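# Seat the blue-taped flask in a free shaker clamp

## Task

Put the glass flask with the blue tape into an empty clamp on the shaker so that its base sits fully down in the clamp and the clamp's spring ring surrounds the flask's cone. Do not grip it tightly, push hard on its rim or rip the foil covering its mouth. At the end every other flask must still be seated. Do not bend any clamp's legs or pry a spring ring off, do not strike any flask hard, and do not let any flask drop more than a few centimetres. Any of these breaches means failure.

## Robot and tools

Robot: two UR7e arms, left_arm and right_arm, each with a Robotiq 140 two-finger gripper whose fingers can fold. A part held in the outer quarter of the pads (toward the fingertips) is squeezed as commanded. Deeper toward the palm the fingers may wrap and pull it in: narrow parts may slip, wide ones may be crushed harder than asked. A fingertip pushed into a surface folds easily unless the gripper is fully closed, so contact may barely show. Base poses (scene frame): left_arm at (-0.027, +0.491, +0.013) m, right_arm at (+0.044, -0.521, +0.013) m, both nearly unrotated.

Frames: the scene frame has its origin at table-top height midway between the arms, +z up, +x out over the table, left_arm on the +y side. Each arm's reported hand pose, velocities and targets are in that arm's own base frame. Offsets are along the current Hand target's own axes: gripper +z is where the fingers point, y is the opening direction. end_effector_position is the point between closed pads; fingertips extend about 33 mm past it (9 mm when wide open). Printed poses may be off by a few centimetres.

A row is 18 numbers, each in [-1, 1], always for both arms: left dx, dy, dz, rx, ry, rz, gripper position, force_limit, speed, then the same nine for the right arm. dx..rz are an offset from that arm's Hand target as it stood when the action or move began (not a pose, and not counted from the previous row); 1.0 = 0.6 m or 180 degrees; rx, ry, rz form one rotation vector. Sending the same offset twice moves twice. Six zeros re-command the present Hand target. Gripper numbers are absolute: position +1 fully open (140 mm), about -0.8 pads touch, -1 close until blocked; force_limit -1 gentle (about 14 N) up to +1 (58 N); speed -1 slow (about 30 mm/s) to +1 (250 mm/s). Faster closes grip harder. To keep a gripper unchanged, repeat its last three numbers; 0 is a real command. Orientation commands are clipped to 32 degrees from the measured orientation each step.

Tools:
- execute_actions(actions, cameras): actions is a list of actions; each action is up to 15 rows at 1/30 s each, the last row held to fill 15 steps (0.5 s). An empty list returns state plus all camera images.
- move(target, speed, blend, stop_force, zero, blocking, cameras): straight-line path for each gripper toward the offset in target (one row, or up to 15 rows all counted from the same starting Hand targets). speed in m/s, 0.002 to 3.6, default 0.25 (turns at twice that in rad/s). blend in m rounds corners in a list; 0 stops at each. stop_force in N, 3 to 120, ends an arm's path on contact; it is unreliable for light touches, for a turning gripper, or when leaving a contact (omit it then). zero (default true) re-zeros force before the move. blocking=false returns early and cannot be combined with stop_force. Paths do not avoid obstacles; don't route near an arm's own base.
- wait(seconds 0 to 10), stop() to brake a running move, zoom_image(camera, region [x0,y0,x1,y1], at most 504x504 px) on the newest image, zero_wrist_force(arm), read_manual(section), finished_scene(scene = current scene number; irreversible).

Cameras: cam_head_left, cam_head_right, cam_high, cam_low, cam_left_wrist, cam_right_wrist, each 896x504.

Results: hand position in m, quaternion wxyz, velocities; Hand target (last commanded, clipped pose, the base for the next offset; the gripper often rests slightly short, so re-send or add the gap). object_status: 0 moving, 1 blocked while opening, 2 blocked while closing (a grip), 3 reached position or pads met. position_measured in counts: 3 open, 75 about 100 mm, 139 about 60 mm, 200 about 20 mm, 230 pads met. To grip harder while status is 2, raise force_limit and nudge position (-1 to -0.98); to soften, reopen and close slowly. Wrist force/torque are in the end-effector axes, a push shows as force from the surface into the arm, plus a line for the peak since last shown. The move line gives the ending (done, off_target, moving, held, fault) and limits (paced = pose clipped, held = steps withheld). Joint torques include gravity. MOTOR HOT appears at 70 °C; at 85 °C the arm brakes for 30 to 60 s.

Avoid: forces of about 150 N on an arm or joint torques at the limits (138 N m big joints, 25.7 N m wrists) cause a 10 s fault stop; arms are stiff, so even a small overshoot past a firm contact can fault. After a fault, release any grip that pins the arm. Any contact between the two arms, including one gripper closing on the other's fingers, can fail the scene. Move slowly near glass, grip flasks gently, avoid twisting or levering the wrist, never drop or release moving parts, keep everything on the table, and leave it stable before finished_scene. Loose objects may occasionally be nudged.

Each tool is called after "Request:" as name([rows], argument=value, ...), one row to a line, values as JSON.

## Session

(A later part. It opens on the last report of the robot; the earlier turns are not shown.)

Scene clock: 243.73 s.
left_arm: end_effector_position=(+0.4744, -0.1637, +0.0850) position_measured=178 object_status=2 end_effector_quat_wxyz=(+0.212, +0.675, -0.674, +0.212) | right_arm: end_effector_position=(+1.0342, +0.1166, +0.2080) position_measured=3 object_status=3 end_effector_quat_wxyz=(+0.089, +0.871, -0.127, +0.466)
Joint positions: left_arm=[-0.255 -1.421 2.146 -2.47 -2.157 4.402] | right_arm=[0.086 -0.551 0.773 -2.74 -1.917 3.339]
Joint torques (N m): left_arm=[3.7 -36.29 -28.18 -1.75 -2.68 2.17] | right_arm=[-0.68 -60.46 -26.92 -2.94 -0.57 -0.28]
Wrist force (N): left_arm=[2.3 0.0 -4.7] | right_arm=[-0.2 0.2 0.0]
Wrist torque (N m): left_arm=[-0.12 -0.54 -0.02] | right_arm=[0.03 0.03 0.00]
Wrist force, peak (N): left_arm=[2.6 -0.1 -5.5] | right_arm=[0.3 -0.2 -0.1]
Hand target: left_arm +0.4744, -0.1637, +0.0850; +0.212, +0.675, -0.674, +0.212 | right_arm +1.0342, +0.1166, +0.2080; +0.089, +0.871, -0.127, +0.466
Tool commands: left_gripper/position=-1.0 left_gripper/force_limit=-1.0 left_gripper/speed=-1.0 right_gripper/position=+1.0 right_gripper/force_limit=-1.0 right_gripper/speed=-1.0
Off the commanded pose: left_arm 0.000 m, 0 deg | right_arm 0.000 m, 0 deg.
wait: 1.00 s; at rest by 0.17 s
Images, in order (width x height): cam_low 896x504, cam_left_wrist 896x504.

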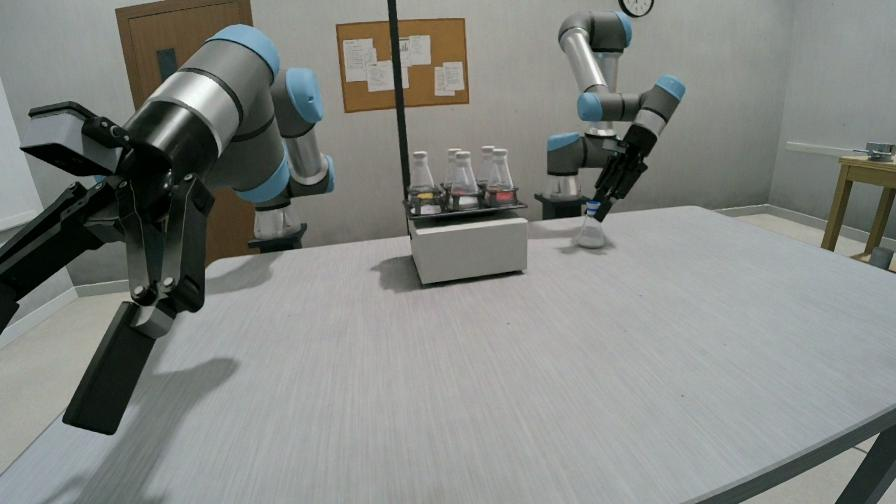

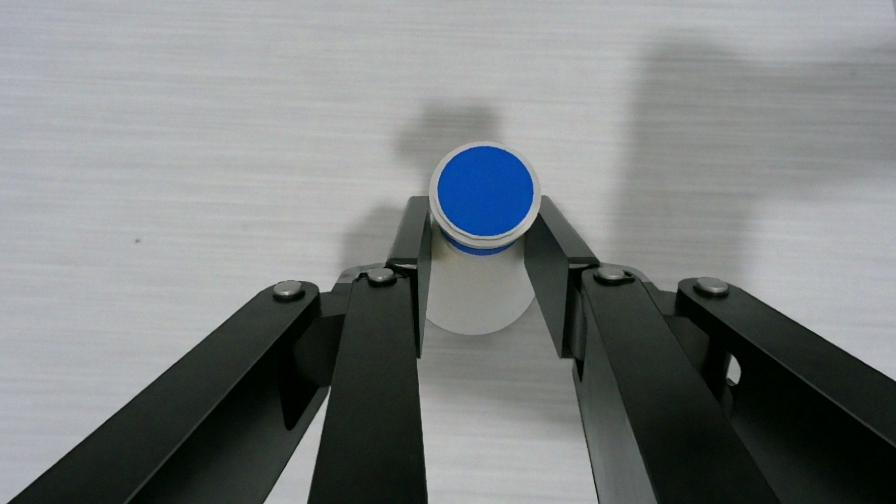

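Request:
move([
  [0.019,0,-0.027,0,0,0,-1,-1,-1,0,0,0,0,0,0,1,-1,-1],
  [0.34,0,-0.485,0,0,0,-1,-1,-1,0,0,0,0,0,0,1,-1,-1],
  [0.831,-0.042,-0.14,0,0,0,-1,-1,-1,0,0,0,0,0,0,1,-1,-1],
], speed=[0.05,0.2,0.2], blend=[0.01,0.05,0], cameras=["all"])

Request:
zoom_image(camera="cam_low", region=[390, 60, 560, 230])

Request:
zoom_image(camera="cam_left_wrist", region=[200, 0, 704, 504])

Scene clock: 285.43 s.
left_arm: end_effector_position=(+0.5005, -0.5245, +0.4390) position_measured=178 object_status=2 end_effector_quat_wxyz=(+0.212, +0.675, -0.674, +0.212) | right_arm: end_effector_position=(+1.0342, +0.1166, +0.2080) position_measured=3 object_status=3 end_effector_quat_wxyz=(+0.089, +0.871, -0.127, +0.466)
Joint positions: left_arm=[-0.827 -1.282 1.08 -1.843 -1.968 3.786] | right_arm=[0.086 -0.551 0.773 -2.74 -1.917 3.339]
Joint torques (N m): left_arm=[-5.4 -41.93 -24.34 -5.88 -2.37 1.09] | right_arm=[0.33 -60.38 -25.64 -3.4 -0.59 -0.6]
Wrist force (N): left_arm=[1.2 0.1 -2.0] | right_arm=[0.1 0.0 -0.1]
Wrist torque (N m): left_arm=[-0.16 -0.54 -0.07] | right_arm=[-0.02 -0.04 -0.01]
Wrist force, peak (N): left_arm=[2.5 -0.1 -5.6] | right_arm=[-0.3 0.1 0.2]
Hand target: left_arm +0.5005, -0.5246, +0.4391; +0.212, +0.675, -0.674, +0.212 | right_arm +1.0342, +0.1166, +0.2080; +0.089, +0.871, -0.127, +0.466
Off the commanded pose: left_arm 0.000 m, 0 deg | right_arm 0.000 m, 0 deg.
move: done; blend cut to 0.0099 m at target 1

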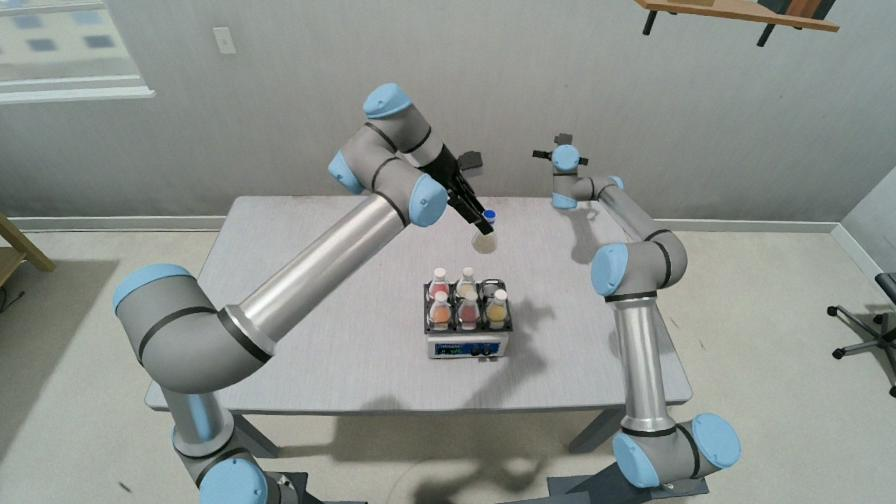

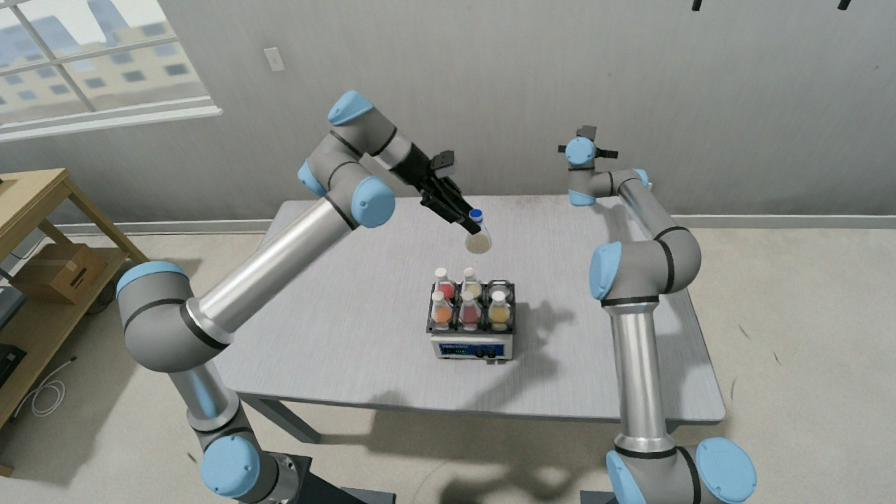

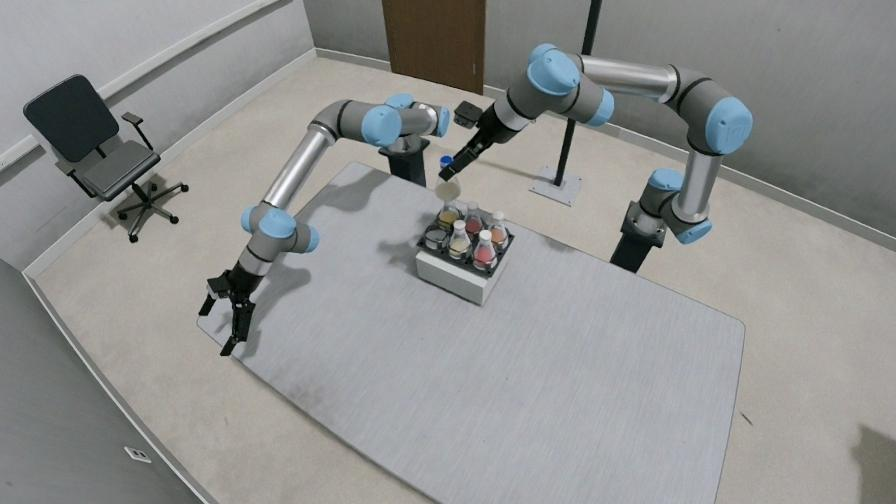

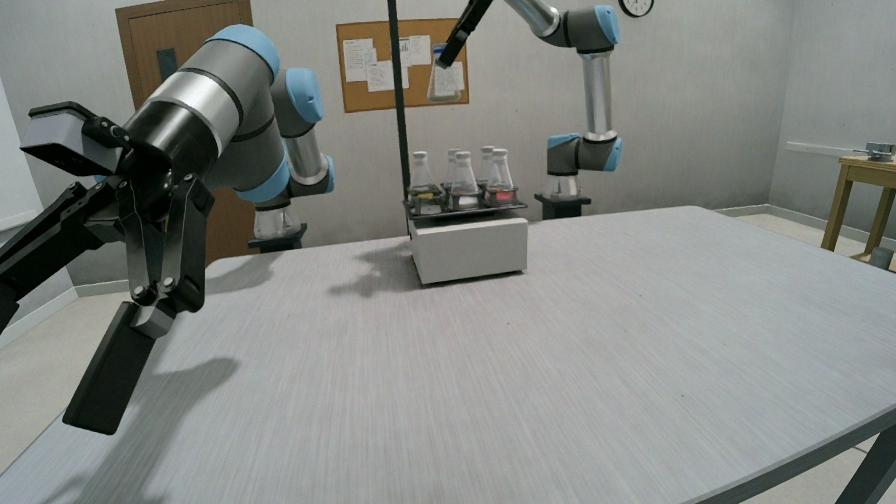

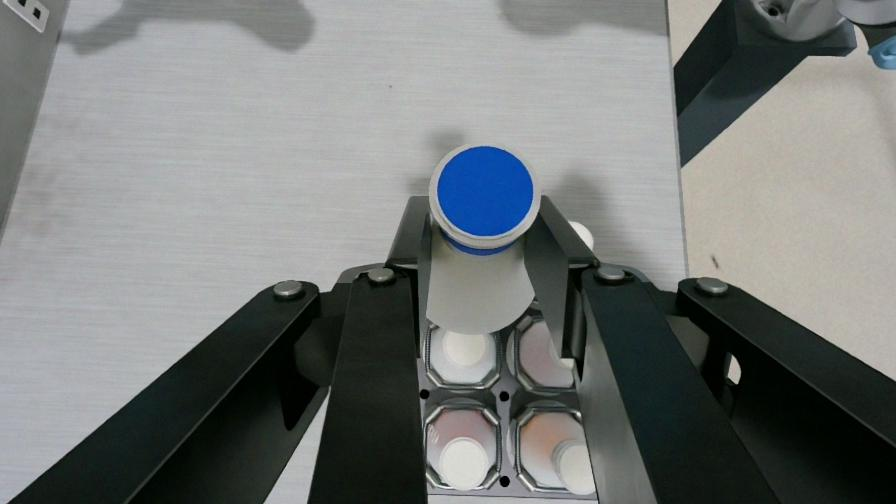

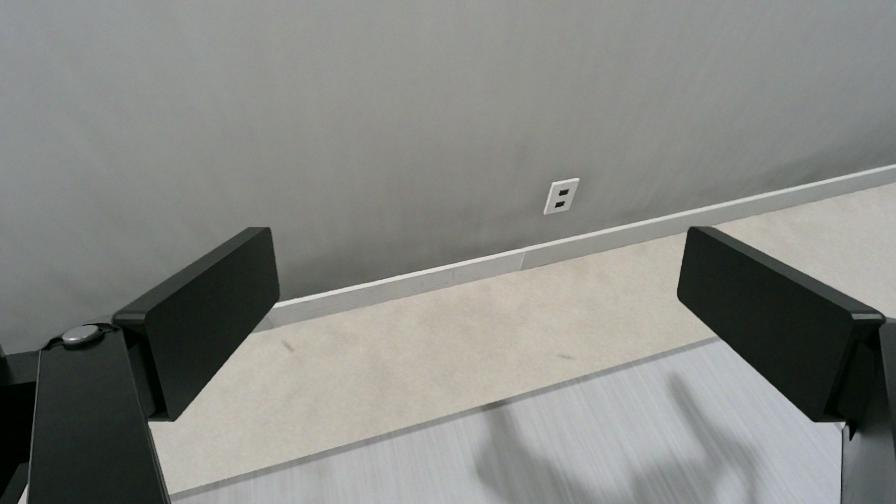

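Scaled by 2.965 from the camera's 896x504 image, which has a finer 1280x720 frame.

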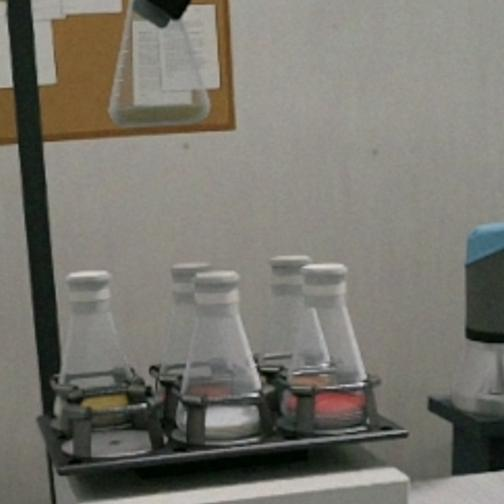

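Scaled by 1.000.

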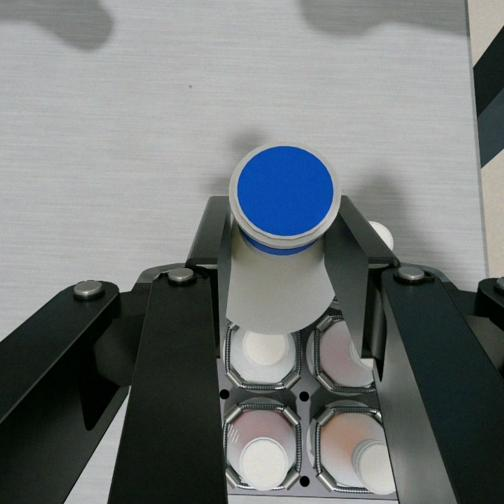

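Request:
move(target=[-0.0303,0,0.174,0,0,0,-1,-1,-1,0,0,0,0,0,0,1,-1,-1], speed=0.15, cameras=["cam_left_wrist","cam_low","cam_high","cam_head_left","cam_head_right"])

Request:
zoom_image(camera="cam_low", region=[390, 80, 540, 230])

Request:
zoom_image(camera="cam_left_wrist", region=[380, 250, 620, 504])

Request:
zoom_image(camera="cam_high", region=[400, 150, 530, 290])

Request:
zoom_image(camera="cam_head_right", region=[410, 210, 540, 340])

Scene clock: 328.17 s.
left_arm: end_effector_position=(+0.5005, -0.5694, +0.3429) position_measured=178 object_status=2 end_effector_quat_wxyz=(+0.212, +0.675, -0.674, +0.212) | right_arm: end_effector_position=(+1.0342, +0.1166, +0.2080) position_measured=3 object_status=3 end_effector_quat_wxyz=(+0.089, +0.871, -0.127, +0.466)
Joint positions: left_arm=[-0.875 -1.232 1.263 -2.094 -1.945 3.74] | right_arm=[0.086 -0.551 0.773 -2.74 -1.917 3.339]
Joint torques (N m): left_arm=[5.88 -53.93 -32.98 -4.23 -2.81 2.47] | right_arm=[-0.3 -60.35 -27.28 -3.26 -0.42 -0.49]
Wrist force (N): left_arm=[1.5 -0.1 -1.7] | right_arm=[0.0 0.0 0.0]
Wrist torque (N m): left_arm=[-0.19 -0.60 0.02] | right_arm=[-0.01 -0.01 -0.01]
Wrist force, peak (N): left_arm=[1.9 0.0 -4.3] | right_arm=[0.3 0.0 -0.1]
Hand target: left_arm +0.5005, -0.5694, +0.3430; +0.212, +0.675, -0.674, +0.212 | right_arm +1.0342, +0.1166, +0.2080; +0.089, +0.871, -0.127, +0.466
Off the commanded pose: left_arm 0.000 m, 0 deg | right_arm 0.000 m, 0 deg.
move: done
Images, in order (width x height): cam_head_left 896x504, cam_head_right 896x504, cam_high 896x504, cam_low 896x504, cam_left_wrist 896x504.

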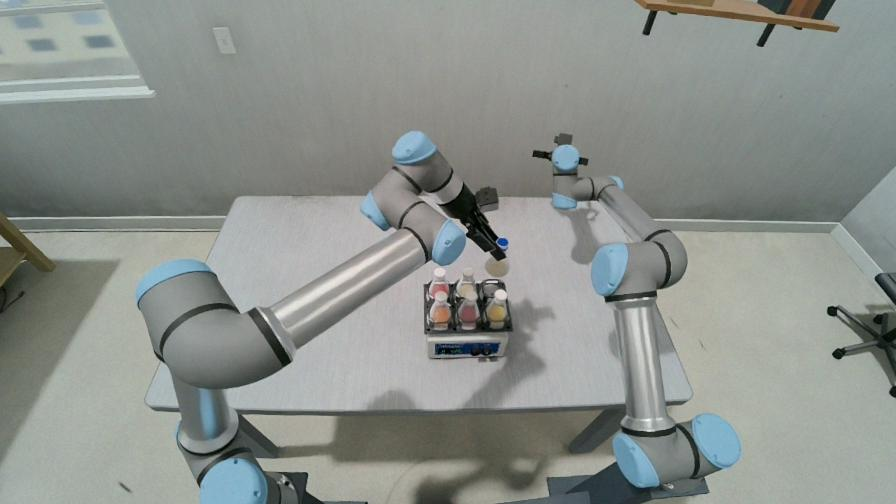

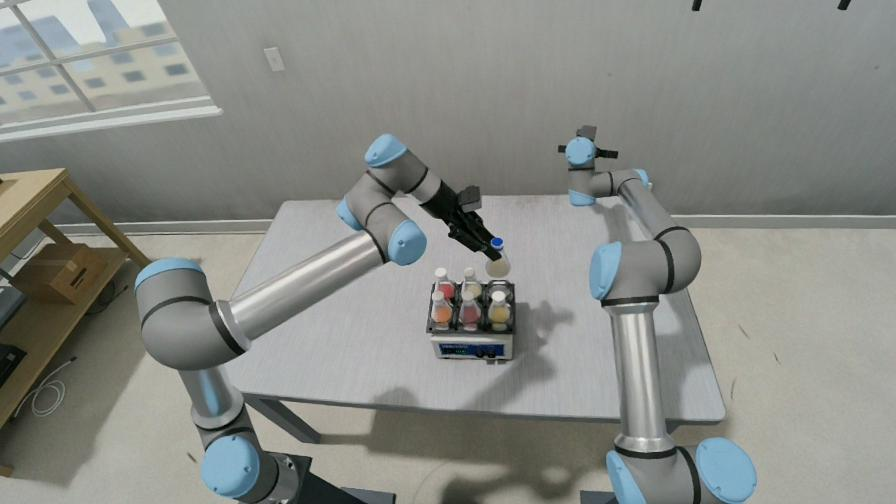

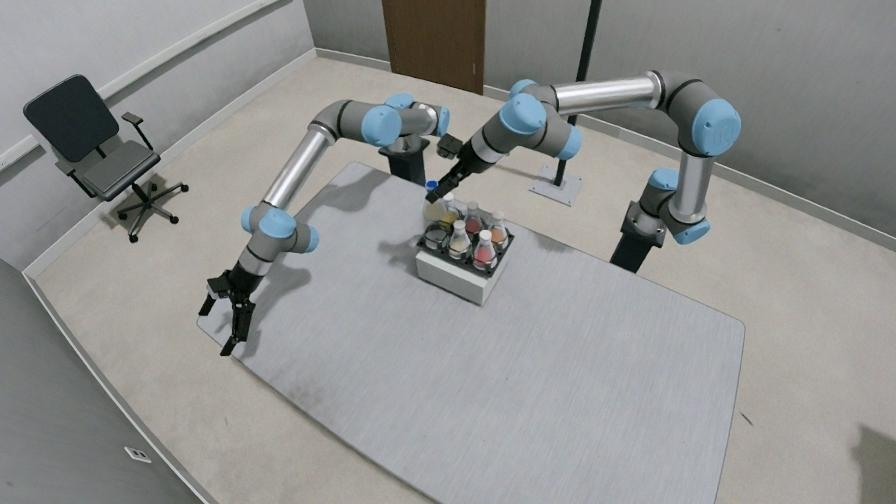

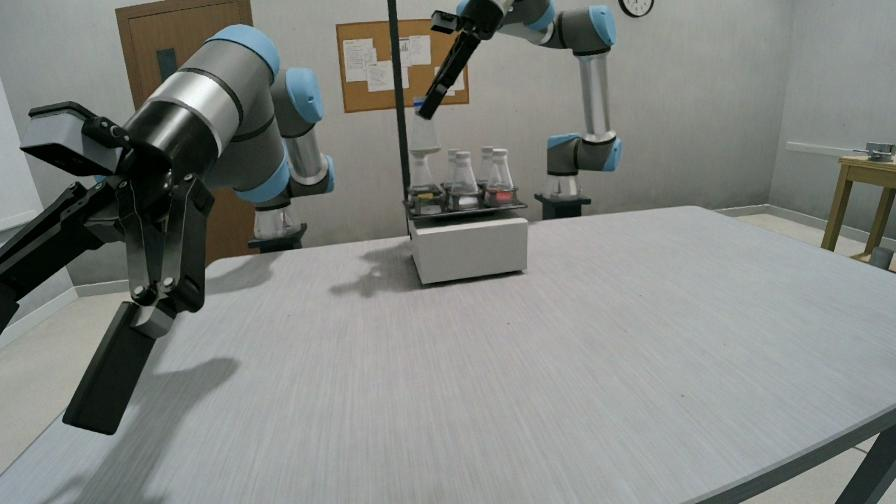

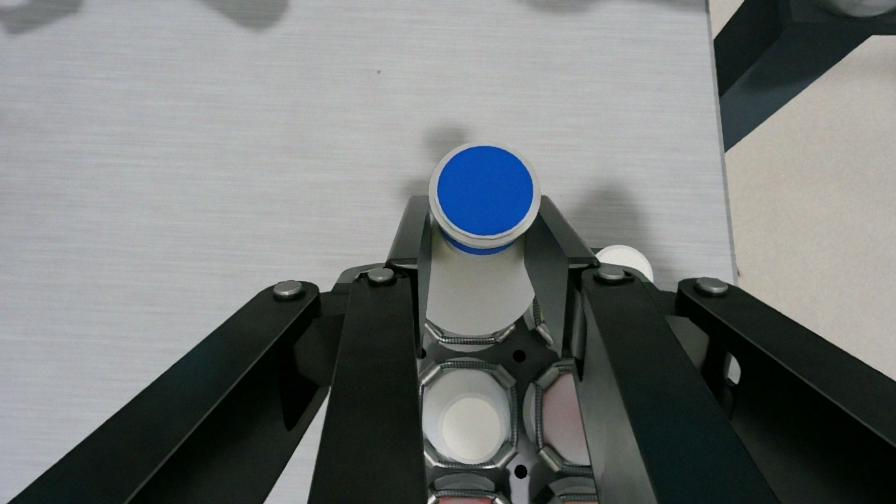

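Scaled by 3.360 from the camera's 896x504 image, which has a finer 1280x720 frame.

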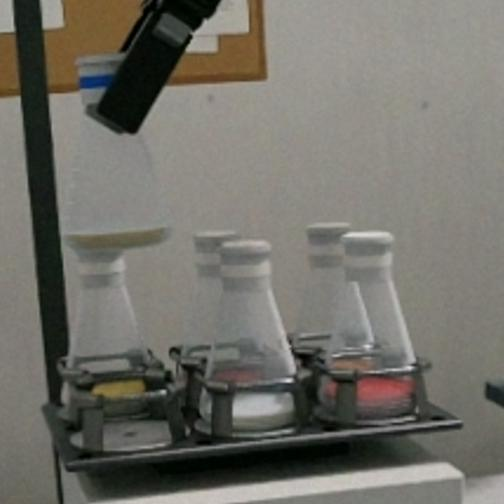

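Scaled by 1.984 from the camera's 896x504 image, which has a finer 1280x720 frame.

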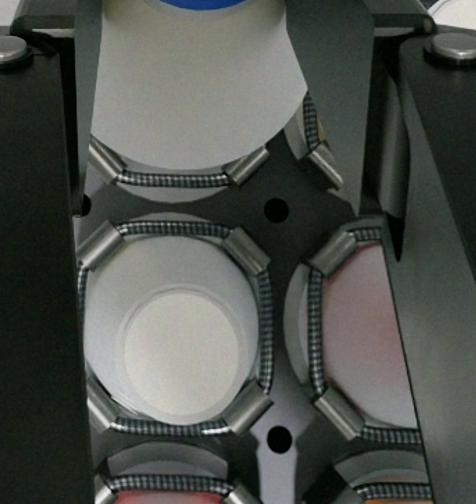

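Scaled by 3.600 from the camera's 896x504 image, which has a finer 1280x720 frame.

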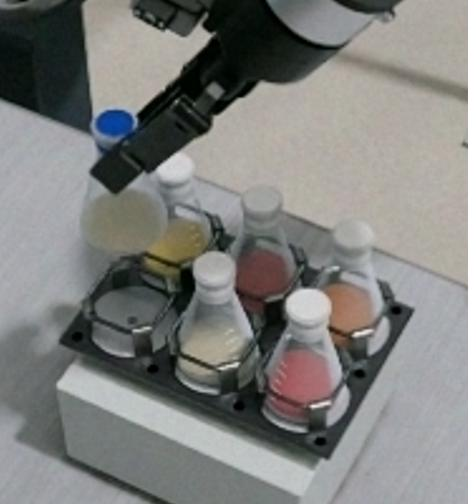

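Scaled by 3.877 from the camera's 896x504 image, which has a finer 1280x720 frame.

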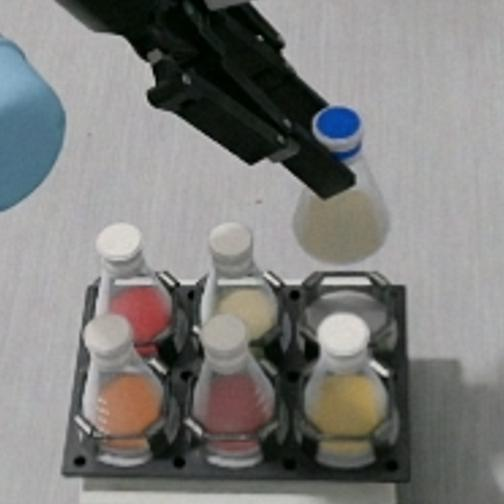

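Request:
move(target=[-0.0512,0.0042,0.0862,0,0.025,0,-1,-1,-1,0,0,0,0,0,0,1,-1,-1], speed=0.1, cameras=["cam_left_wrist","cam_low","cam_high","cam_head_left","cam_head_right"])

Request:
zoom_image(camera="cam_low", region=[395, 120, 495, 225])

Request:
zoom_image(camera="cam_left_wrist", region=[380, 250, 620, 504])

Request:
zoom_image(camera="cam_high", region=[400, 180, 500, 280])

Request:
zoom_image(camera="cam_head_right", region=[420, 220, 540, 340])

Request:
zoom_image(camera="cam_head_left", region=[420, 220, 540, 340])

Scene clock: 385.53 s.
left_arm: end_effector_position=(+0.4980, -0.5737, +0.2829) position_measured=178 object_status=2 end_effector_quat_wxyz=(+0.238, +0.667, -0.665, +0.238) | right_arm: end_effector_position=(+1.0342, +0.1166, +0.2080) position_measured=3 object_status=3 end_effector_quat_wxyz=(+0.089, +0.871, -0.127, +0.466)
Joint positions: left_arm=[-0.863 -1.226 1.462 -2.365 -1.995 3.724] | right_arm=[0.086 -0.551 0.773 -2.74 -1.917 3.339]
Joint torques (N m): left_arm=[-6.51 -53.85 -28.31 -5.21 0.45 1.91] | right_arm=[0.05 -60.7 -26.62 -3.21 -0.61 -0.62]
Wrist force (N): left_arm=[1.4 0.1 -1.5] | right_arm=[0.0 -0.1 0.1]
Wrist torque (N m): left_arm=[-0.16 -0.58 0.06] | right_arm=[-0.03 -0.01 -0.01]
Wrist force, peak (N): left_arm=[2.7 -0.2 -3.4] | right_arm=[0.3 -0.1 0.0]
Hand target: left_arm +0.4980, -0.5738, +0.2830; +0.238, +0.666, -0.665, +0.238 | right_arm +1.0342, +0.1166, +0.2080; +0.089, +0.871, -0.127, +0.466
Off the commanded pose: left_arm 0.000 m, 0 deg | right_arm 0.000 m, 0 deg.
move: done
Images, in order (width x height): cam_head_left 896x504, cam_head_right 896x504, cam_high 896x504, cam_low 896x504, cam_left_wrist 896x504.

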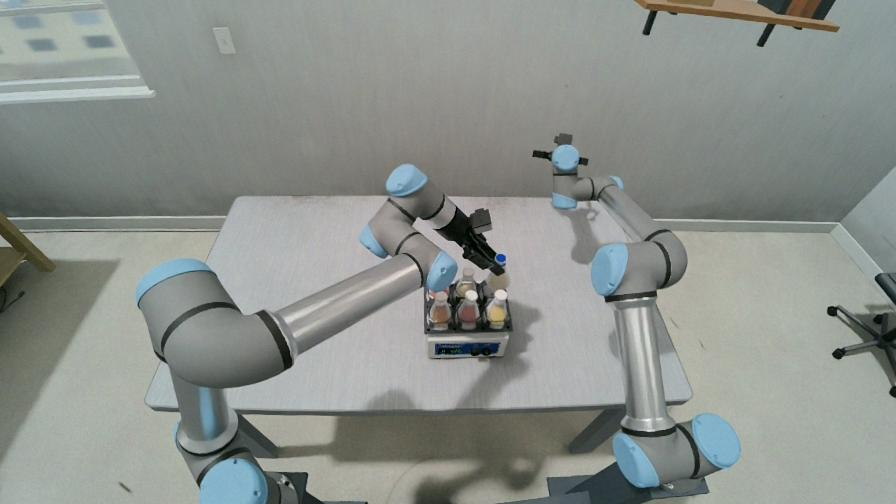

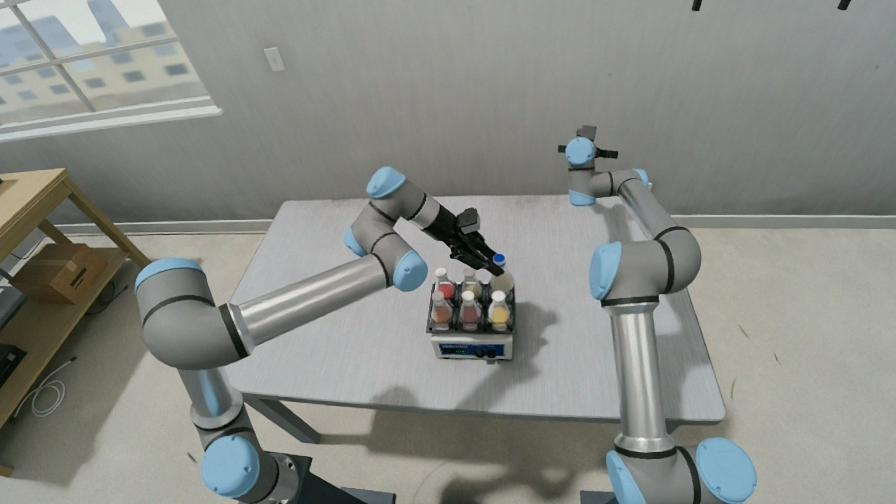

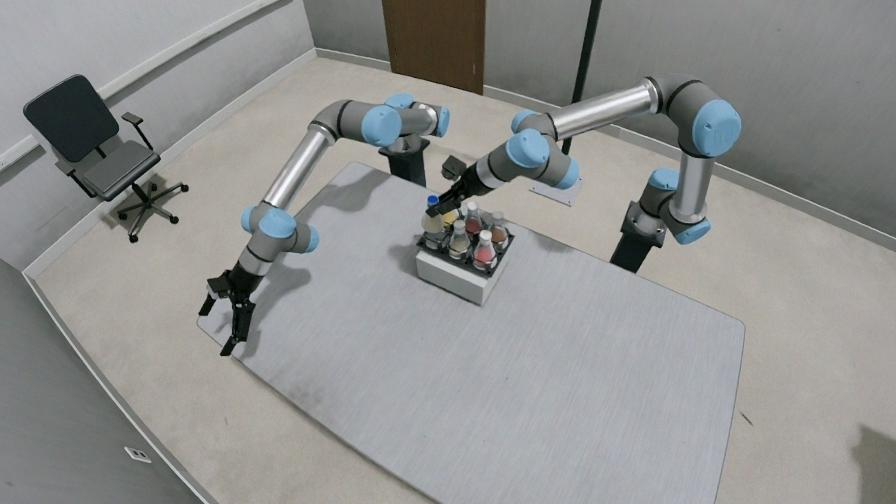

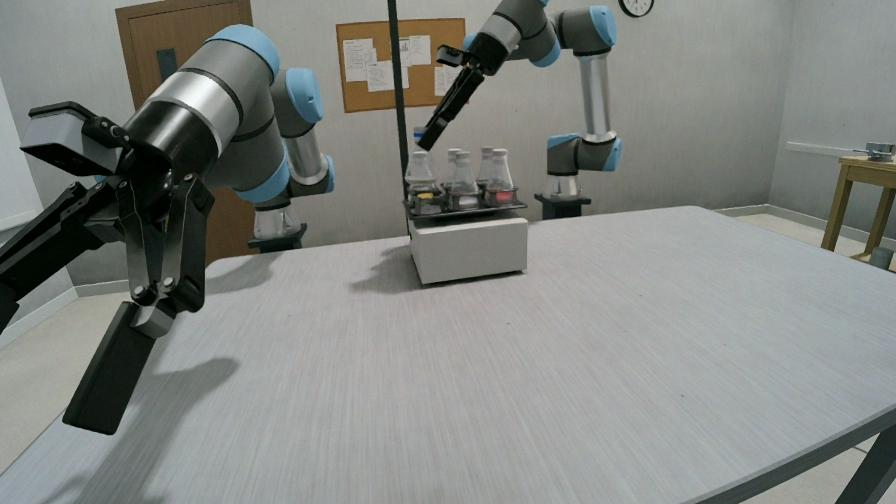

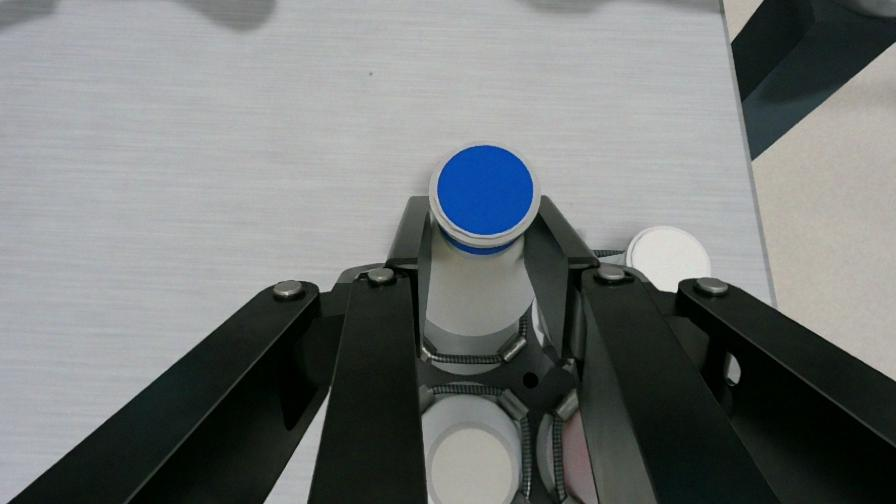

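Scaled by 4.800 from the camera's 896x504 image, which has a finer 1280x720 frame.

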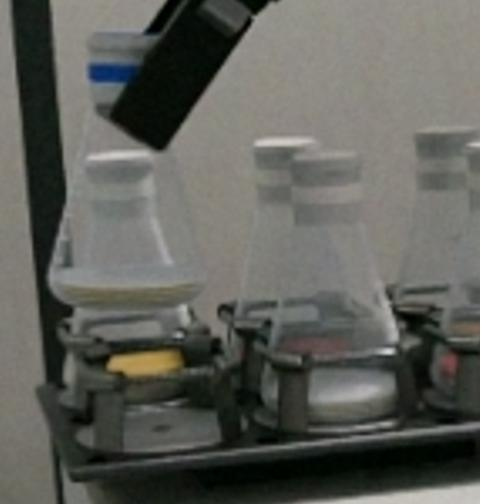

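Scaled by 1.984 from the camera's 896x504 image, which has a finer 1280x720 frame.

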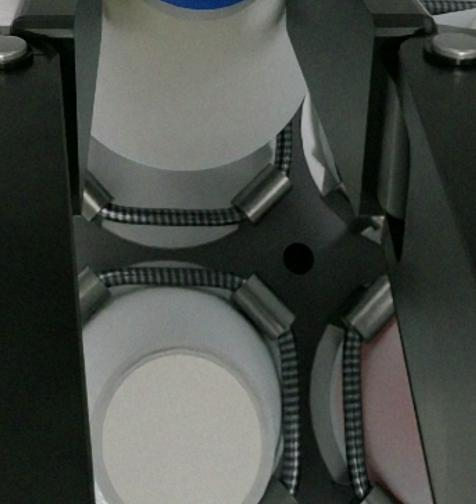

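Scaled by 5.040 from the camera's 896x504 image, which has a finer 1280x720 frame.

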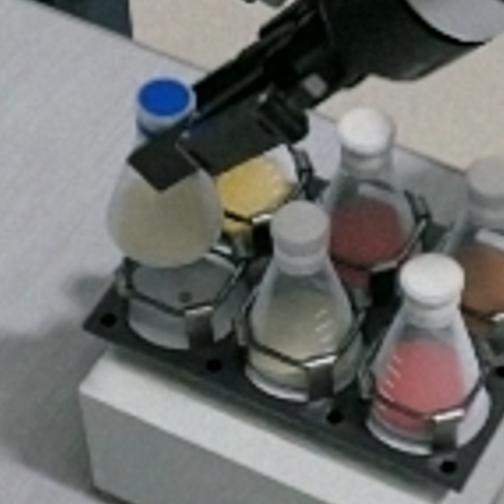

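Scaled by 4.200 from the camera's 896x504 image, which has a finer 1280x720 frame.

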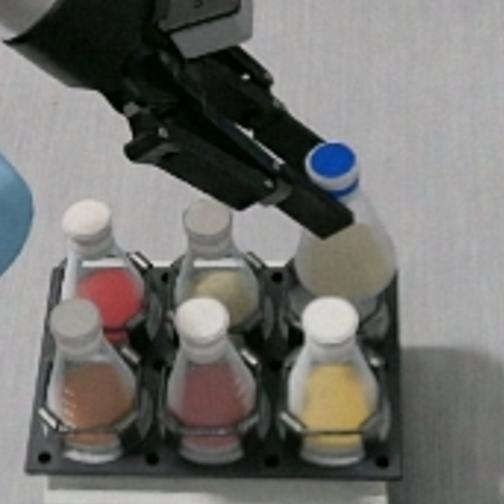

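Scaled by 4.200 from the camera's 896x504 image, which has a finer 1280x720 frame.

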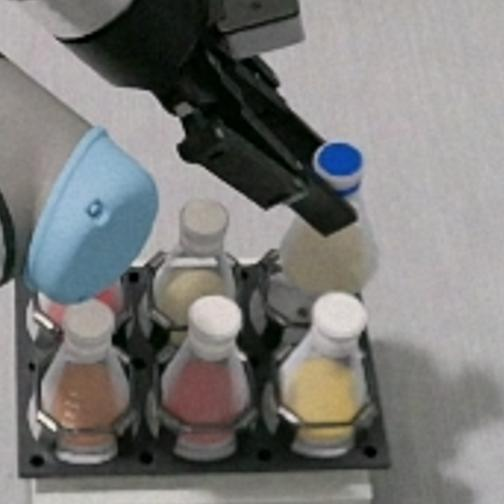

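Request:
zoom_image(camera="cam_left_wrist", region=[410, 130, 560, 400])

Scaled by 1.867 from the camera's 896x504 image, which has a finer 1280x720 frame.

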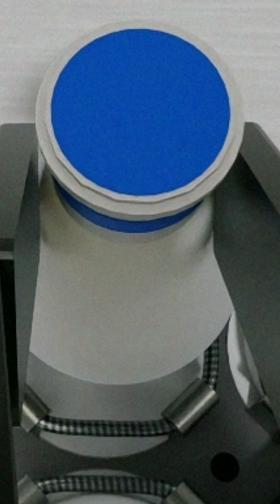

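Request:
move(target=[-0.0223,0,0.0075,0,0,0,-1,-1,-1,0,0,0,0,0,0,1,-1,-1], speed=0.06, cameras=["cam_left_wrist","cam_low","cam_high","cam_head_right"])

Request:
zoom_image(camera="cam_low", region=[395, 120, 495, 225])

Request:
zoom_image(camera="cam_left_wrist", region=[380, 130, 620, 400])

Request:
zoom_image(camera="cam_high", region=[400, 180, 500, 280])

Request:
zoom_image(camera="cam_head_right", region=[420, 220, 540, 340])

Scene clock: 456.17 s.
left_arm: end_effector_position=(+0.4980, -0.5662, +0.2710) position_measured=178 object_status=2 end_effector_quat_wxyz=(+0.238, +0.666, -0.665, +0.238) | right_arm: end_effector_position=(+1.0342, +0.1166, +0.2080) position_measured=3 object_status=3 end_effector_quat_wxyz=(+0.089, +0.871, -0.127, +0.466)
Joint positions: left_arm=[-0.855 -1.23 1.499 -2.395 -2 3.732] | right_arm=[0.086 -0.551 0.773 -2.74 -1.917 3.339]
Joint torques (N m): left_arm=[-5.24 -50.62 -37.28 -2.2 -1.59 0.11] | right_arm=[0.72 -60.49 -26.22 -3.13 -0.41 -0.29]
Wrist force (N): left_arm=[1.6 -0.1 -1.7] | right_arm=[0.0 -0.1 -0.2]
Wrist torque (N m): left_arm=[-0.20 -0.60 -0.07] | right_arm=[-0.02 0.00 -0.01]
Wrist force, peak (N): left_arm=[1.8 0.0 -2.0] | right_arm=[-0.1 0.2 -0.2]
Hand target: left_arm +0.4980, -0.5663, +0.2711; +0.238, +0.666, -0.665, +0.238 | right_arm +1.0342, +0.1166, +0.2080; +0.089, +0.871, -0.127, +0.466
Off the commanded pose: left_arm 0.000 m, 0 deg | right_arm 0.000 m, 0 deg.
move: done
Images, in order (width x height): cam_head_right 896x504, cam_high 896x504, cam_low 896x504, cam_left_wrist 896x504.

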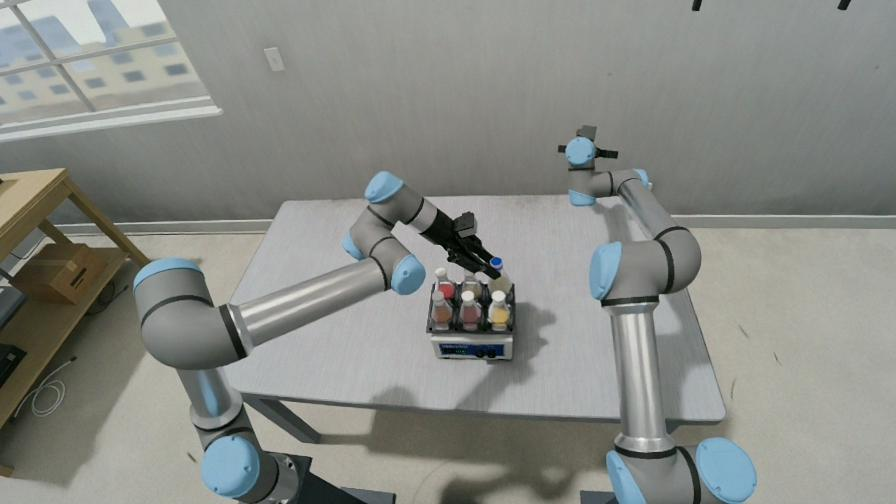

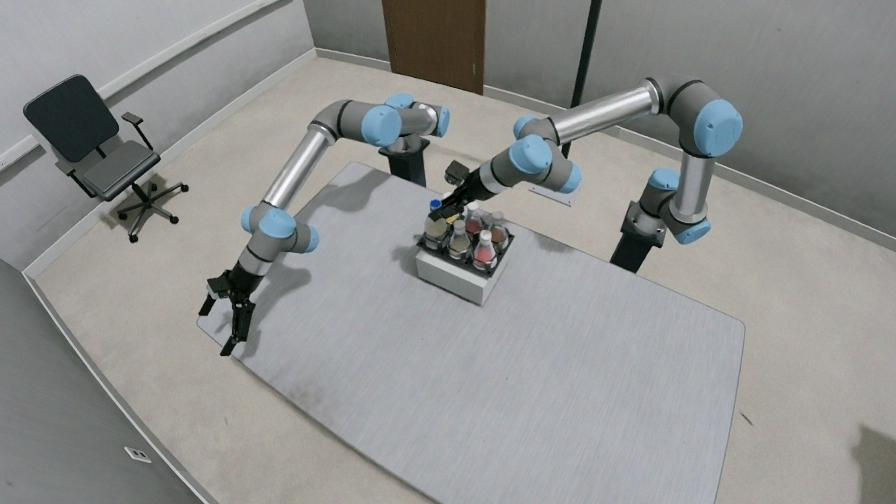

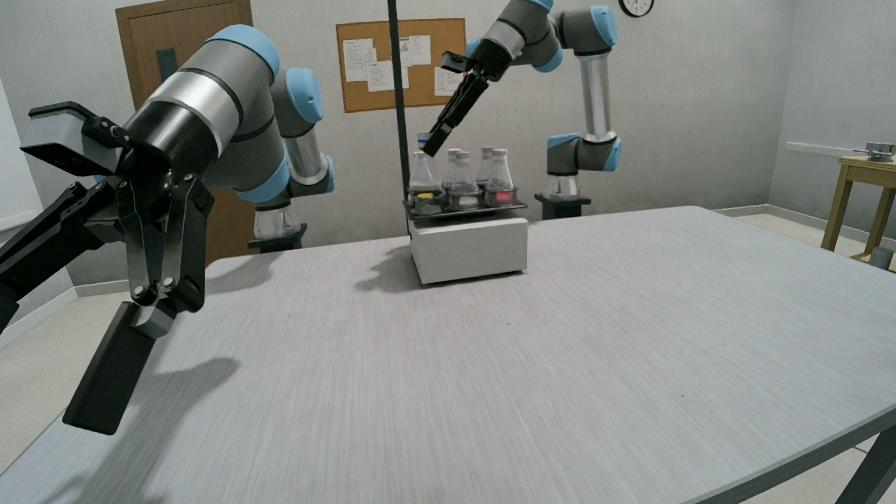

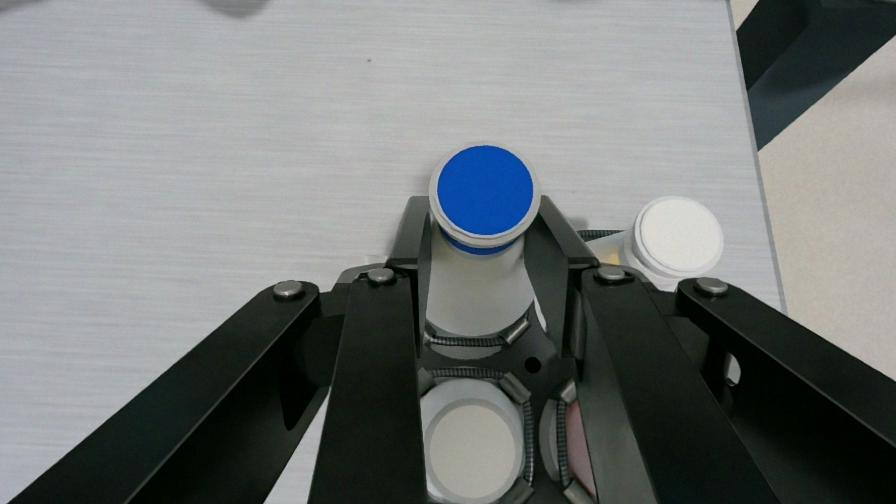

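Scaled by 4.800 from the camera's 896x504 image, which has a finer 1280x720 frame.

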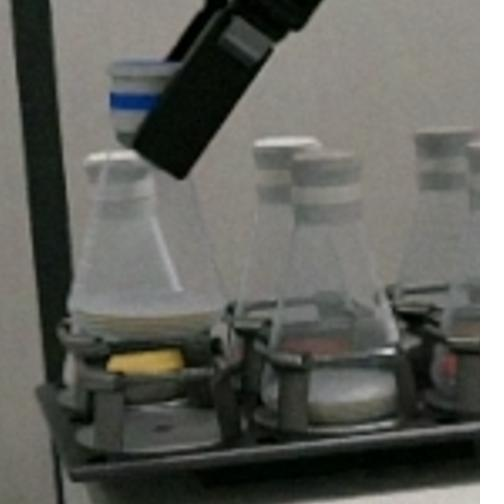

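Scaled by 1.867 from the camera's 896x504 image, which has a finer 1280x720 frame.

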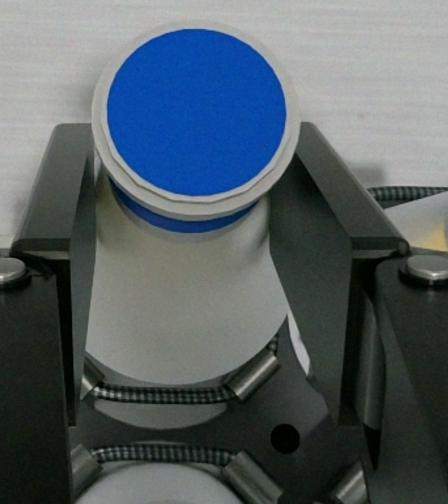

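Scaled by 5.040 from the camera's 896x504 image, which has a finer 1280x720 frame.

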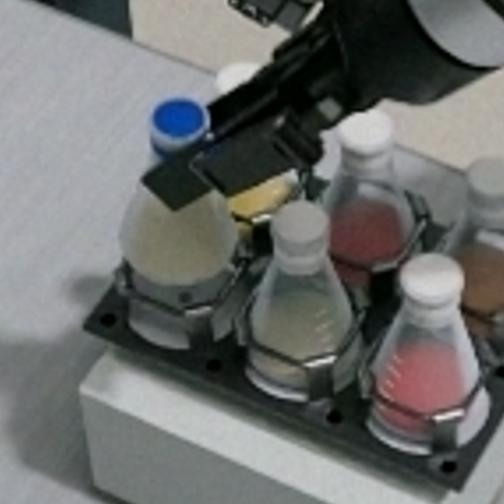

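Scaled by 4.200 from the camera's 896x504 image, which has a finer 1280x720 frame.

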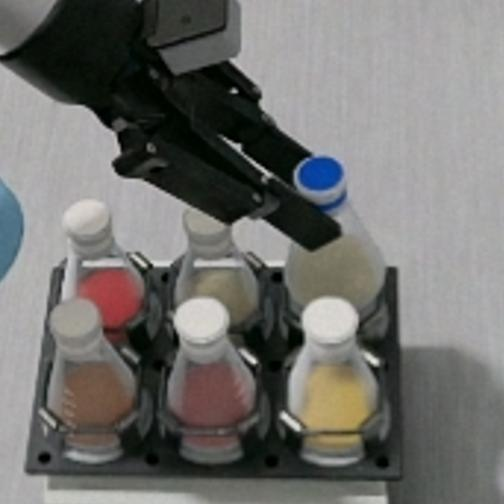

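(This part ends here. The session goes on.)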